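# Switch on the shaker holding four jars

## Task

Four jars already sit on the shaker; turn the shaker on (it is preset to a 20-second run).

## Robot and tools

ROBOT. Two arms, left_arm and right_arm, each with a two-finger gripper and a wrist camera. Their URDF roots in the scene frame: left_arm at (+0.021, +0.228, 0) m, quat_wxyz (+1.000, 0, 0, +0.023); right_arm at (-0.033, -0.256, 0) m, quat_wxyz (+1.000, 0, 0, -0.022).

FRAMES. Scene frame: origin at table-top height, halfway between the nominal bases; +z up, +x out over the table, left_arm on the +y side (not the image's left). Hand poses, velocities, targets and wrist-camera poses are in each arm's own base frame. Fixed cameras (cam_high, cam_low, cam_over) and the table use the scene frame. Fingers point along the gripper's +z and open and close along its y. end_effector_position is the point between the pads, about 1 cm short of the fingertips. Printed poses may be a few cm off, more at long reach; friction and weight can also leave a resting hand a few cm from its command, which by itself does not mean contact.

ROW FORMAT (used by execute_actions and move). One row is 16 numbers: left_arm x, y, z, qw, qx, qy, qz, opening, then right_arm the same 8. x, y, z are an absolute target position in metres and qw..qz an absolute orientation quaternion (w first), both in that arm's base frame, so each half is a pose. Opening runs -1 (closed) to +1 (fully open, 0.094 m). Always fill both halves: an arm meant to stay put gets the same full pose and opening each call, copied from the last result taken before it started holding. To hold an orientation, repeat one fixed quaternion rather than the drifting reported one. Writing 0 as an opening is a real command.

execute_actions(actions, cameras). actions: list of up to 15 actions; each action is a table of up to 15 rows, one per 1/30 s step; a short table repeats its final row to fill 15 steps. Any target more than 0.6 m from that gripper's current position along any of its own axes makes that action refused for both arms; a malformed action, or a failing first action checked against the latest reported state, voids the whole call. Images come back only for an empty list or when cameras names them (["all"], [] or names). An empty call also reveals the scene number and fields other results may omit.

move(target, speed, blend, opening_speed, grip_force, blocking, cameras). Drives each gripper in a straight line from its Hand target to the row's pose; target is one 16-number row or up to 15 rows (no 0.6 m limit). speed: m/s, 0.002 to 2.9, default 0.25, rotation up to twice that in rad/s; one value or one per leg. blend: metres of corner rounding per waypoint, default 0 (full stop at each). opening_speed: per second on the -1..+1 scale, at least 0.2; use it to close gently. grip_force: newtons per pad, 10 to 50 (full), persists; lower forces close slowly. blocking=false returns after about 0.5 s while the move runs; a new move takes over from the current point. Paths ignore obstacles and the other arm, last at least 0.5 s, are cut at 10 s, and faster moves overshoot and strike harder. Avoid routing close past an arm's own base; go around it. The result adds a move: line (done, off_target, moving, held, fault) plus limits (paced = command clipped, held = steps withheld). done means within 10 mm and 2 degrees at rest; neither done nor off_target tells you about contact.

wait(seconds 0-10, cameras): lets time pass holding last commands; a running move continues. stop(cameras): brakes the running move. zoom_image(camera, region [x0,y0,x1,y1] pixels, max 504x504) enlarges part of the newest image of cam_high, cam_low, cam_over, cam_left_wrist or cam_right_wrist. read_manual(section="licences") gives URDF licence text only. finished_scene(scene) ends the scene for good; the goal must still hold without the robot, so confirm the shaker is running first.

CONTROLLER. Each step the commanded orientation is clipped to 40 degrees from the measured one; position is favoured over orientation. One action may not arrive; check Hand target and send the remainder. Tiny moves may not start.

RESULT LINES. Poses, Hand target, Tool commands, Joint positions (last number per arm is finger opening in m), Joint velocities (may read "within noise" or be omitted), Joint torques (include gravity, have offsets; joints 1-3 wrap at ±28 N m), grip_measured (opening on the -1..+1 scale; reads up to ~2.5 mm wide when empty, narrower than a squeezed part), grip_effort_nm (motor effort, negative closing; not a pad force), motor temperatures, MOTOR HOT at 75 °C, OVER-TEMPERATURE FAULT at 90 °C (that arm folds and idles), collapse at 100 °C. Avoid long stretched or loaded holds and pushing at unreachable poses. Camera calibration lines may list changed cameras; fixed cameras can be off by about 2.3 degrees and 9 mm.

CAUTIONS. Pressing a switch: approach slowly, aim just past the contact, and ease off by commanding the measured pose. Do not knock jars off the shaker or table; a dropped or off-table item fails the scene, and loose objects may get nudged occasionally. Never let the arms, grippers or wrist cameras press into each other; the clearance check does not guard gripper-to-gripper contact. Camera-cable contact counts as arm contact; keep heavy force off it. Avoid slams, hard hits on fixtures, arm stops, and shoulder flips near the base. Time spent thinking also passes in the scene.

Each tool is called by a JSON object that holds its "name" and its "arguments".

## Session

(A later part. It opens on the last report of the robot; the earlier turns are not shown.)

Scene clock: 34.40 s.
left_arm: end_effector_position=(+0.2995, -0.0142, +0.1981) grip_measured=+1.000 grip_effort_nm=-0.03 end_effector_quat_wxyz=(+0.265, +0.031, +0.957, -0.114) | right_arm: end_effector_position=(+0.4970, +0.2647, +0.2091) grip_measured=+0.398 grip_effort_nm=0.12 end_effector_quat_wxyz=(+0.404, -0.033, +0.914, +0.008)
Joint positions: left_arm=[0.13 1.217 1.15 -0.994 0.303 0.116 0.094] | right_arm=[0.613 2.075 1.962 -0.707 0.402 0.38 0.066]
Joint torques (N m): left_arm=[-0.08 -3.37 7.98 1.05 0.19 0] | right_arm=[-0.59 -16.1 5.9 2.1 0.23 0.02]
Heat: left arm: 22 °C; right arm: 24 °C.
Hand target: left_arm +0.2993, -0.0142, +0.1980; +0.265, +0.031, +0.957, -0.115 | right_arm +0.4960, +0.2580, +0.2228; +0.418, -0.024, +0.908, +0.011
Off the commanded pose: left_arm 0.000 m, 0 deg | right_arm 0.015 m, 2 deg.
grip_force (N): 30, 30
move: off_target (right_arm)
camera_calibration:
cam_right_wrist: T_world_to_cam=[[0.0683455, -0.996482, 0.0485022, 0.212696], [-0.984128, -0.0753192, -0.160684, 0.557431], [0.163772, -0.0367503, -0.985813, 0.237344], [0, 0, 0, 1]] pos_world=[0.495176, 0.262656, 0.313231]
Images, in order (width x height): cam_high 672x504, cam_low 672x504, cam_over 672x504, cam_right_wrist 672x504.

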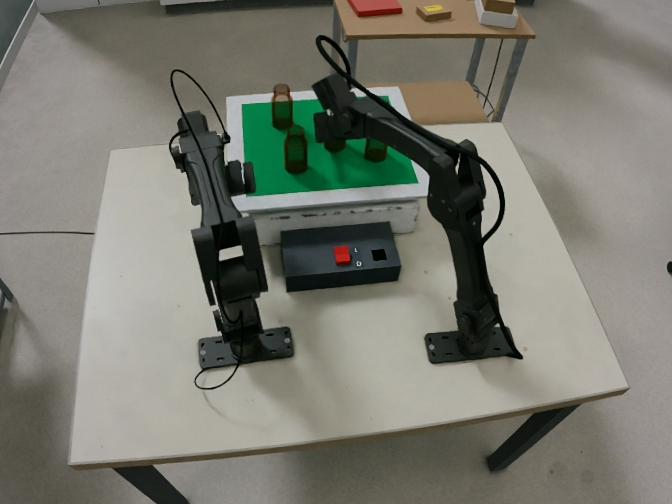

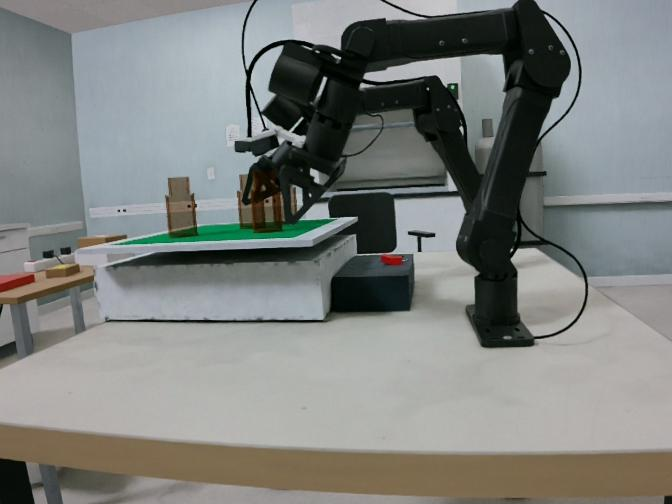

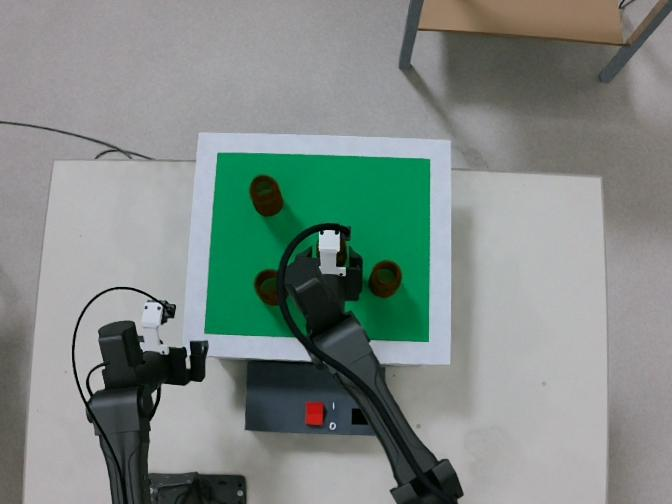

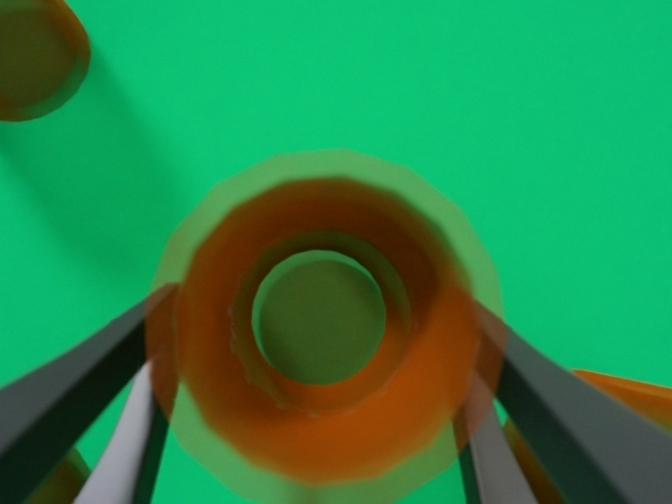

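{"name": "move", "arguments": {"target": [[0.2993,-0.0142,0.198,0.265,0.031,0.957,-0.115,1, 0.496,0.262,0.223,0.4180,-0.0237,0.9081,0.0111,0.55],[0.2993,-0.0142,0.198,0.265,0.031,0.957,-0.115,1, 0.487,0.262,0.25,0.4180,-0.0237,0.9081,0.0111,0.55],[0.2993,-0.0142,0.198,0.265,0.031,0.957,-0.115,1, 0.472,0.26,0.345,0.4180,-0.0237,0.9081,0.0111,0.55]], "opening_speed": 0.3, "speed": [0.05,0.05,0.1], "blend": [0,0.005,0], "cameras": ["cam_over","cam_high","cam_right_wrist"]}}

Scene clock: 38.43 s.
left_arm: end_effector_position=(+0.2995, -0.0142, +0.1981) grip_measured=+1.000 grip_effort_nm=-0.03 end_effector_quat_wxyz=(+0.265, +0.031, +0.957, -0.114) | right_arm: end_effector_position=(+0.4727, +0.2579, +0.3485) grip_measured=+0.548 grip_effort_nm=0.12 end_effector_quat_wxyz=(+0.438, -0.025, +0.898, +0.026)
Joint positions: left_arm=[0.13 1.217 1.15 -0.994 0.303 0.116 0.094] | right_arm=[0.635 2.259 2.838 -1.318 0.423 0.391 0.073]
Joint torques (N m): left_arm=[0.01 -3.45 8.08 1.04 0.2 0] | right_arm=[0.73 -10.65 8.24 1.8 0.27 -0.02]
Heat: left arm: 22 °C; right arm: 24 °C.
Hand target: left_arm +0.2993, -0.0142, +0.1980; +0.265, +0.031, +0.957, -0.115 | right_arm +0.4717, +0.2597, +0.3445; +0.435, -0.027, +0.900, +0.019
Off the commanded pose: left_arm 0.000 m, 0 deg | right_arm 0.004 m, 3 deg.
elbow stopped short (right arm): the move would have taken joint 3 (elbow) straighter than the controller allows.
grip_force (N): 30, 30
move: off_target (right_arm)
camera_calibration:
cam_right_wrist: T_world_to_cam=[[0.0667621, -0.997714, 0.0104813, 0.215095], [-0.969474, -0.0673491, -0.235765, 0.572651], [0.235932, 0.00557885, -0.971754, 0.328628], [0, 0, 0, 1]] pos_world=[0.463276, 0.251337, 0.452102]
Images, in order (width x height): cam_high 672x504, cam_over 672x504, cam_right_wrist 672x504.

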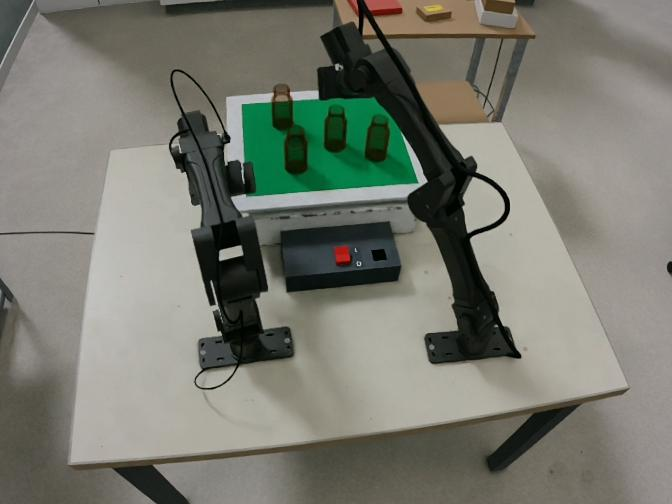

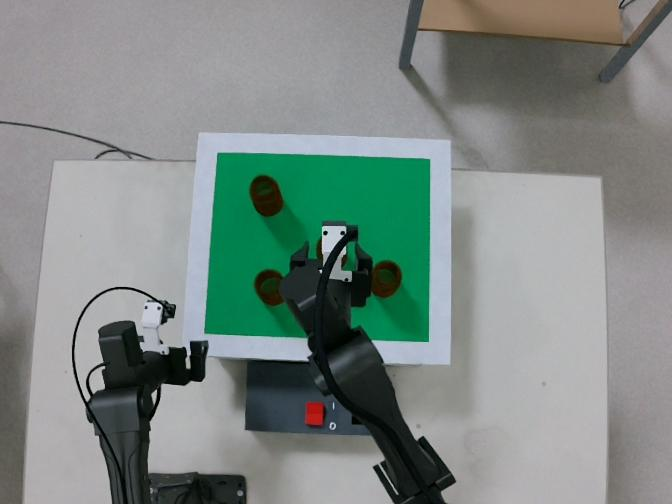

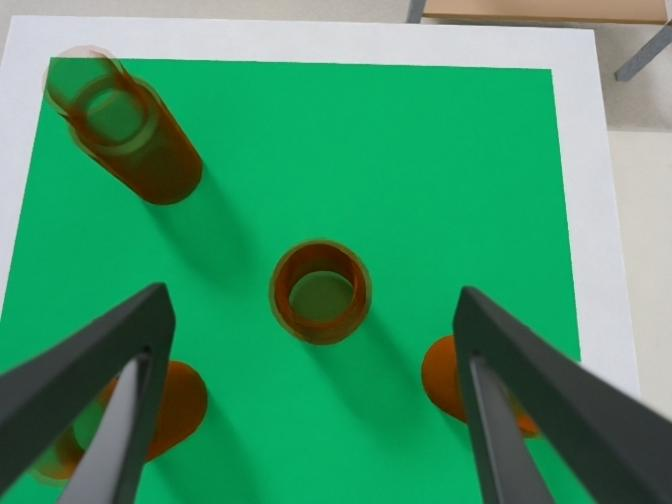

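{"name": "move", "arguments": {"target": [[0.2993,-0.0142,0.198,0.265,0.031,0.957,-0.115,1, 0.3,0.18,0.36,0.3736,-0.2,0.902,0.0828,0.5],[0.2993,-0.0142,0.198,0.265,0.031,0.957,-0.115,1, 0.2,0.215,0.22,0.316,-0.3597,0.8684,0.1309,-1],[0.2993,-0.0142,0.198,0.265,0.031,0.957,-0.115,1, 0.225,0.261,0.113,0.316,-0.3597,0.8684,0.1309,-1]], "speed": [0.15,0.15,0.1], "blend": [0.03,0,0], "cameras": ["cam_low","cam_over","cam_right_wrist"]}}

{"name": "zoom_image", "arguments": {"camera": "cam_low", "region": [330, 200, 450, 320]}}

Scene clock: 48.80 s.
left_arm: end_effector_position=(+0.2995, -0.0142, +0.1981) grip_measured=+1.000 grip_effort_nm=-0.03 end_effector_quat_wxyz=(+0.265, +0.031, +0.957, -0.114) | right_arm: end_effector_position=(+0.2270, +0.2612, +0.1193) grip_measured=-0.967 grip_effort_nm=-0.66 end_effector_quat_wxyz=(+0.317, -0.360, +0.867, +0.133)
Joint positions: left_arm=[0.13 1.217 1.15 -0.994 0.303 0.116 0.094] | right_arm=[0.884 1.261 0.784 -0.393 0.06 0.075 0.002]
Joint torques (N m): left_arm=[-0.03 -3.41 8.05 1.05 0.19 0.03] | right_arm=[0.76 -4.1 5.79 2.1 0.08 0.05]
Heat: left arm: 22 °C; right arm: 25 °C.
Hand target: left_arm +0.2993, -0.0142, +0.1980; +0.265, +0.031, +0.957, -0.115 | right_arm +0.2250, +0.2608, +0.1132; +0.316, -0.360, +0.868, +0.131
Off the commanded pose: left_arm 0.000 m, 0 deg | right_arm 0.007 m, 0 deg.
grip_force (N): 30, 30
move: done
camera_calibration:
cam_right_wrist: T_world_to_cam=[[0.712628, -0.700747, 0.0333915, 0.0103053], [-0.70005, -0.713409, -0.0312704, 0.363814], [0.0457344, -0.0010915, -0.998953, 0.212063], [0, 0, 0, 1]] pos_world=[0.237646, 0.267001, 0.222874]
Images, in order (width x height): cam_low 672x504, cam_over 672x504, cam_right_wrist 672x504.

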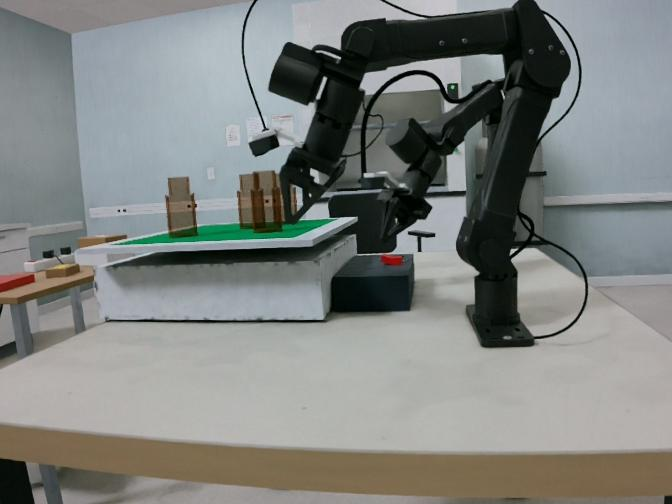

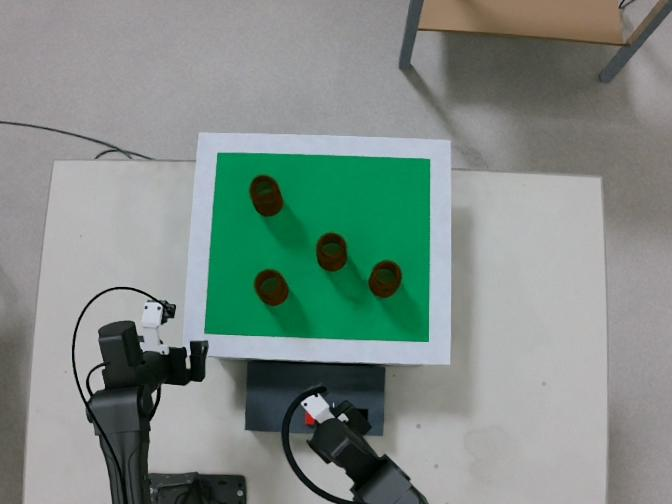

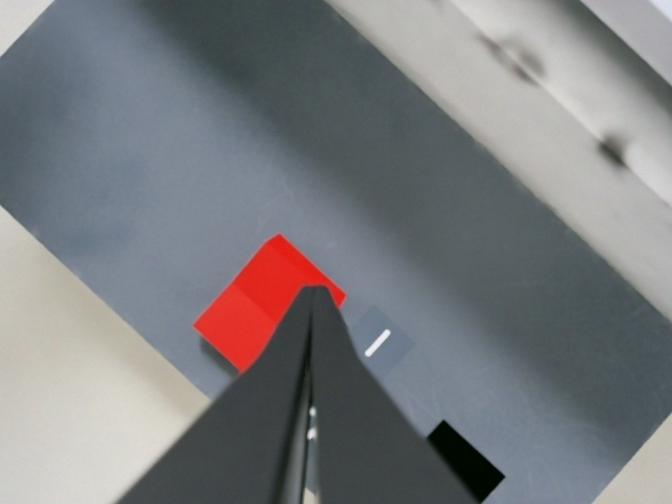

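Scaled by 4.200 from the camera's 672x504 image, which has a finer 960x720 frame.

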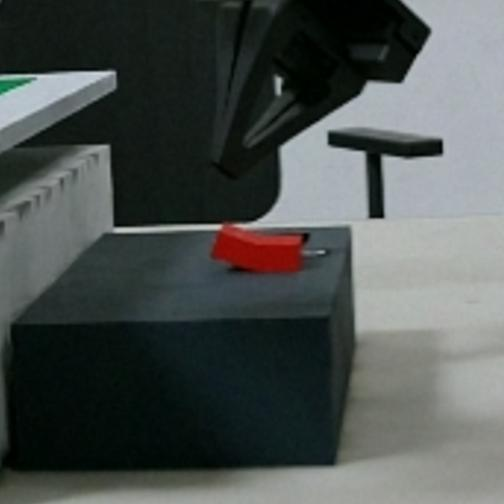

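{"name": "move", "arguments": {"target": [[0.2993,-0.0142,0.198,0.265,0.031,0.957,-0.115,1, 0.2235,0.265,0.105,0.316,-0.3597,0.8684,0.1309,-1],[0.2993,-0.0142,0.198,0.265,0.031,0.957,-0.115,1, 0.2235,0.265,0.069,0.316,-0.3597,0.8684,0.1309,-1]], "speed": 0.04, "blend": [0.003,0], "cameras": ["cam_low","cam_right_wrist"]}}

{"name": "zoom_image", "arguments": {"camera": "cam_low", "region": [330, 200, 450, 320]}}

Scene clock: 51.17 s.
left_arm: end_effector_position=(+0.2995, -0.0142, +0.1981) grip_measured=+1.000 grip_effort_nm=-0.03 end_effector_quat_wxyz=(+0.265, +0.031, +0.957, -0.114) | right_arm: end_effector_position=(+0.2334, +0.2725, +0.0911) grip_measured=-0.967 grip_effort_nm=-0.66 end_effector_quat_wxyz=(+0.344, -0.353, +0.858, +0.143)
Joint positions: left_arm=[0.13 1.217 1.15 -0.994 0.303 0.116 0.094] | right_arm=[0.9 1.325 0.667 -0.153 0.081 0.087 0.002]
Joint torques (N m): left_arm=[-0.12 -3.44 7.99 1.06 0.21 -0.02] | right_arm=[0.69 -3.07 4.55 1.81 -0.02 0.05]
Heat: left arm: 22 °C; right arm: 25 °C.
Hand target: left_arm +0.2993, -0.0142, +0.1980; +0.265, +0.031, +0.957, -0.115 | right_arm +0.2233, +0.2644, +0.0698; +0.316, -0.360, +0.868, +0.131
Off the commanded pose: left_arm 0.000 m, 0 deg | right_arm 0.025 m, 4 deg.
grip_force (N): 30, 30
move: off_target (right_arm)
camera_calibration:
cam_right_wrist: T_world_to_cam=[[0.706796, -0.706596, 0.0340848, 0.0175235], [-0.701755, -0.706408, -0.0923459, 0.379628], [0.089329, 0.0413505, -0.995143, 0.161443], [0, 0, 0, 1]] pos_world=[0.239599, 0.273879, 0.195118]
Images, in order (width x height): cam_low 672x504, cam_right_wrist 672x504.

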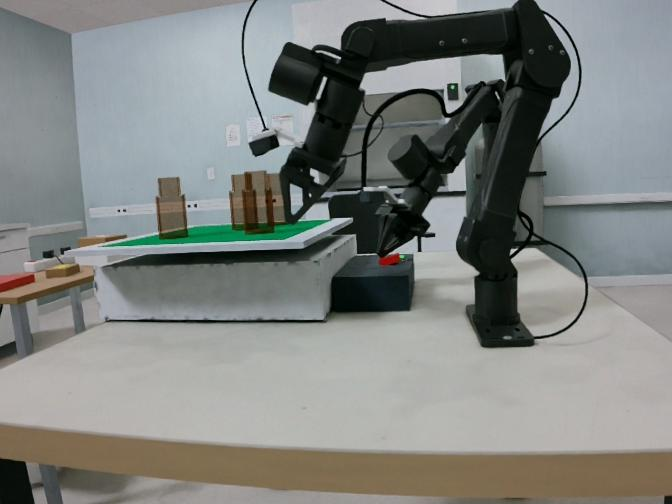

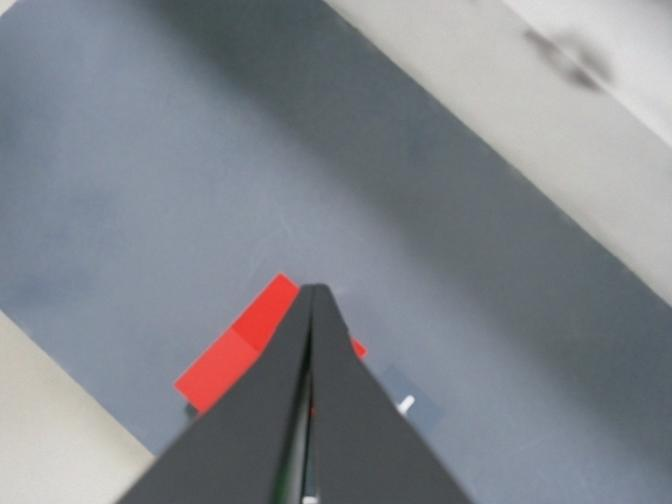

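Scaled by 4.200 from the camera's 672x504 image, which has a finer 960x720 frame.

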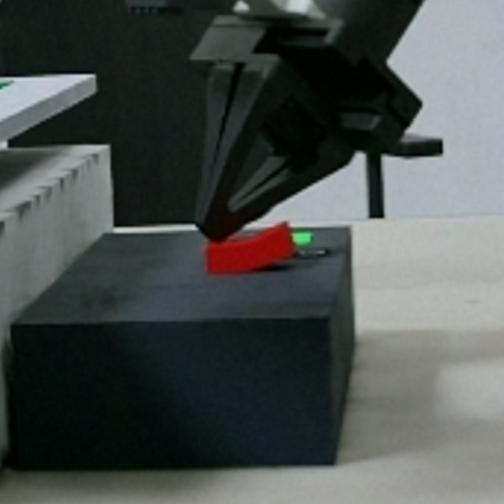

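{"name": "move", "arguments": {"target": [0.2993,-0.0142,0.198,0.265,0.031,0.957,-0.115,1, 0.19,0.2,0.22,0.316,-0.3597,0.8684,0.1309,-1], "speed": 0.1, "cameras": ["cam_over"]}}

{"name": "wait", "arguments": {"seconds": 9.5, "cameras": ["cam_over"]}}

{"name": "wait", "arguments": {"seconds": 9, "cameras": ["cam_over"]}}

{"name": "wait", "arguments": {"seconds": 1.5, "cameras": ["cam_over","cam_low","cam_high"]}}

Scene clock: 54.17 s.
left_arm: end_effector_position=(+0.2995, -0.0142, +0.1981) grip_measured=+1.000 grip_effort_nm=-0.03 end_effector_quat_wxyz=(+0.265, +0.031, +0.957, -0.114) | right_arm: end_effector_position=(+0.1894, +0.2012, +0.2078) grip_measured=-0.967 grip_effort_nm=-0.66 end_effector_quat_wxyz=(+0.307, -0.361, +0.872, +0.126)
Joint positions: left_arm=[0.13 1.217 1.15 -0.994 0.303 0.116 0.094] | right_arm=[0.832 0.992 1.007 -0.911 0.031 0.036 0.002]
Joint torques (N m): left_arm=[0.05 -3.54 7.98 1.08 0.19 0.01] | right_arm=[-0.84 -2.55 10.25 1.67 -0.08 -0.1]
Heat: left arm: 22 °C; right arm: 24 °C.
Hand target: left_arm +0.2993, -0.0142, +0.1980; +0.265, +0.031, +0.957, -0.115 | right_arm +0.1900, +0.1999, +0.2199; +0.316, -0.359, +0.868, +0.131
Off the commanded pose: left_arm 0.000 m, 0 deg | right_arm 0.012 m, 1 deg.
grip_force (N): 30, 30
move: off_target (right_arm)
Images, in order (width x height): cam_over 672x504.

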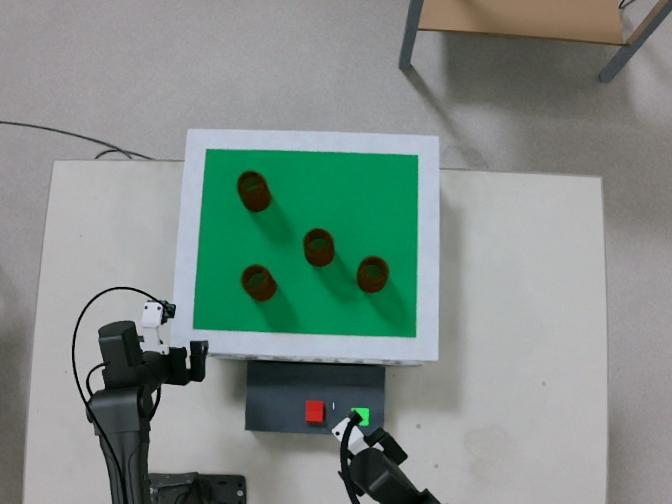

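Scene clock: 63.67 s.
left_arm: end_effector_position=(+0.2995, -0.0142, +0.1981) grip_measured=+1.000 grip_effort_nm=-0.03 end_effector_quat_wxyz=(+0.265, +0.031, +0.957, -0.114) | right_arm: end_effector_position=(+0.1893, +0.2012, +0.2078) grip_measured=-0.967 grip_effort_nm=-0.66 end_effector_quat_wxyz=(+0.307, -0.361, +0.872, +0.126)
Joint positions: left_arm=[0.13 1.217 1.15 -0.994 0.303 0.116 0.094] | right_arm=[0.832 0.992 1.007 -0.911 0.031 0.036 0.002]
Joint torques (N m): left_arm=[-0.05 -3.41 8.03 1.05 0.21 0.02] | right_arm=[-0.84 -2.56 10.25 1.66 -0.09 -0.1]
Heat: left arm: 22 °C; right arm: 24 °C.
Hand target: left_arm +0.2993, -0.0142, +0.1980; +0.265, +0.031, +0.957, -0.115 | right_arm +0.1899, +0.2000, +0.2199; +0.316, -0.359, +0.868, +0.131
Tool commands: left_gripper/opening=+1.0 right_gripper/opening=-1.0
Off the commanded pose: left_arm 0.000 m, 0 deg | right_arm 0.012 m, 1 deg.
grip_force (N): 30, 30
wait: 9.50 s; at rest by 0.17 s
Images, in order (width x height): cam_over 672x504.

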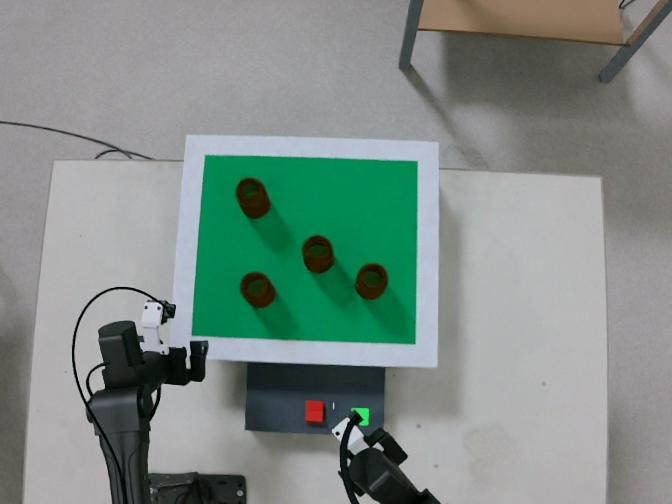

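Scene clock: 72.67 s.
left_arm: end_effector_position=(+0.2995, -0.0142, +0.1981) grip_measured=+1.000 grip_effort_nm=-0.03 end_effector_quat_wxyz=(+0.265, +0.031, +0.957, -0.114) | right_arm: end_effector_position=(+0.1893, +0.2012, +0.2078) grip_measured=-0.967 grip_effort_nm=-0.66 end_effector_quat_wxyz=(+0.307, -0.361, +0.872, +0.126)
Joint positions: left_arm=[0.13 1.217 1.15 -0.994 0.303 0.116 0.094] | right_arm=[0.832 0.992 1.007 -0.911 0.031 0.036 0.002]
Joint torques (N m): left_arm=[0.01 -3.41 8.02 1.07 0.21 0.02] | right_arm=[-0.83 -2.56 10.25 1.66 -0.09 -0.1]
Heat: left arm: 22 °C; right arm: 24 °C.
Hand target: left_arm +0.2993, -0.0142, +0.1980; +0.265, +0.031, +0.957, -0.115 | right_arm +0.1899, +0.2000, +0.2199; +0.316, -0.359, +0.868, +0.131
Tool commands: left_gripper/opening=+1.0 right_gripper/opening=-1.0
Off the commanded pose: left_arm 0.000 m, 0 deg | right_arm 0.012 m, 1 deg.
grip_force (N): 30, 30
wait: 9.00 s; at rest by 0.17 s
Images, in order (width x height): cam_over 672x504.

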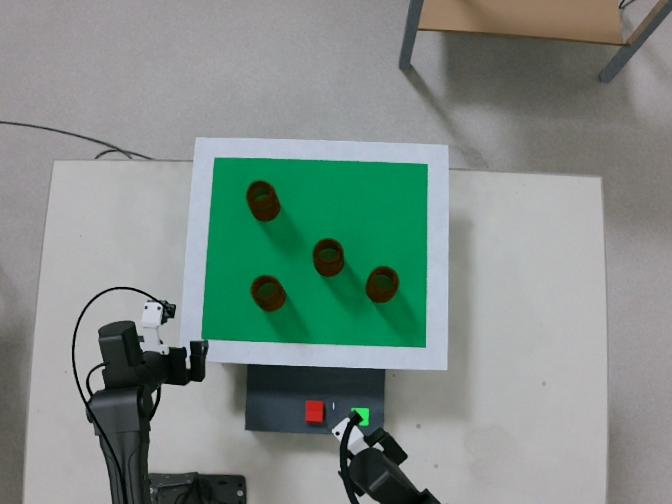

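Scene clock: 74.17 s.
left_arm: end_effector_position=(+0.2995, -0.0142, +0.1981) grip_measured=+1.000 grip_effort_nm=-0.03 end_effector_quat_wxyz=(+0.265, +0.031, +0.957, -0.114) | right_arm: end_effector_position=(+0.1893, +0.2012, +0.2078) grip_measured=-0.967 grip_effort_nm=-0.66 end_effector_quat_wxyz=(+0.307, -0.361, +0.872, +0.126)
Joint positions: left_arm=[0.13 1.217 1.15 -0.994 0.303 0.116 0.094] | right_arm=[0.832 0.992 1.007 -0.911 0.031 0.036 0.002]
Joint torques (N m): left_arm=[0.03 -3.4 8.05 1.04 0.21 0] | right_arm=[-0.83 -2.55 10.25 1.66 -0.09 -0.11]
Heat: left arm: 22 °C; right arm: 24 °C.
Hand target: left_arm +0.2993, -0.0142, +0.1980; +0.265, +0.031, +0.957, -0.115 | right_arm +0.1899, +0.2000, +0.2199; +0.316, -0.359, +0.868, +0.131
Tool commands: left_gripper/opening=+1.0 right_gripper/opening=-1.0
Off the commanded pose: left_arm 0.000 m, 0 deg | right_arm 0.012 m, 1 deg.
grip_force (N): 30, 30
wait: 1.50 s; at rest by 0.17 s
Images, in order (width x height): cam_high 672x504, cam_low 672x504, cam_over 672x504.

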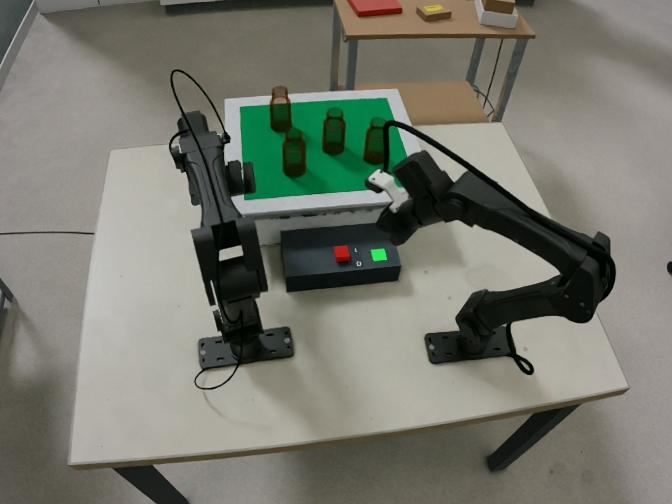

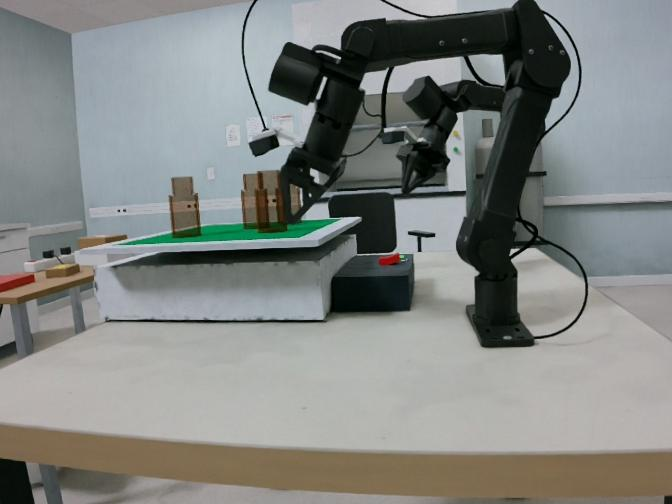

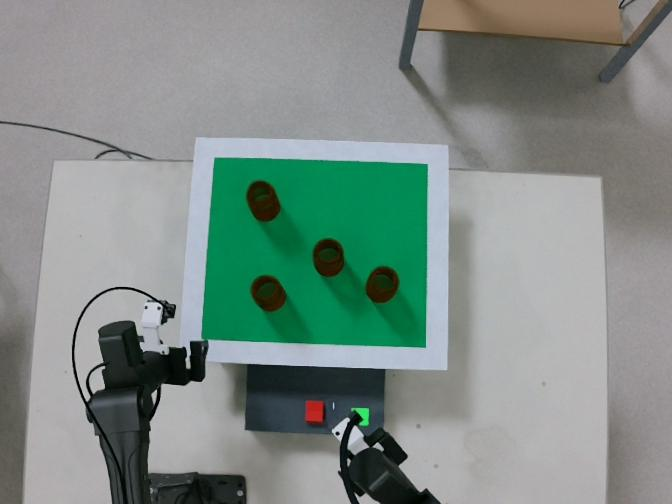

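Stopped, all jars fine.

{"name": "finished_scene", "arguments": {"scene": 2}}

The scene is finished: the task was done.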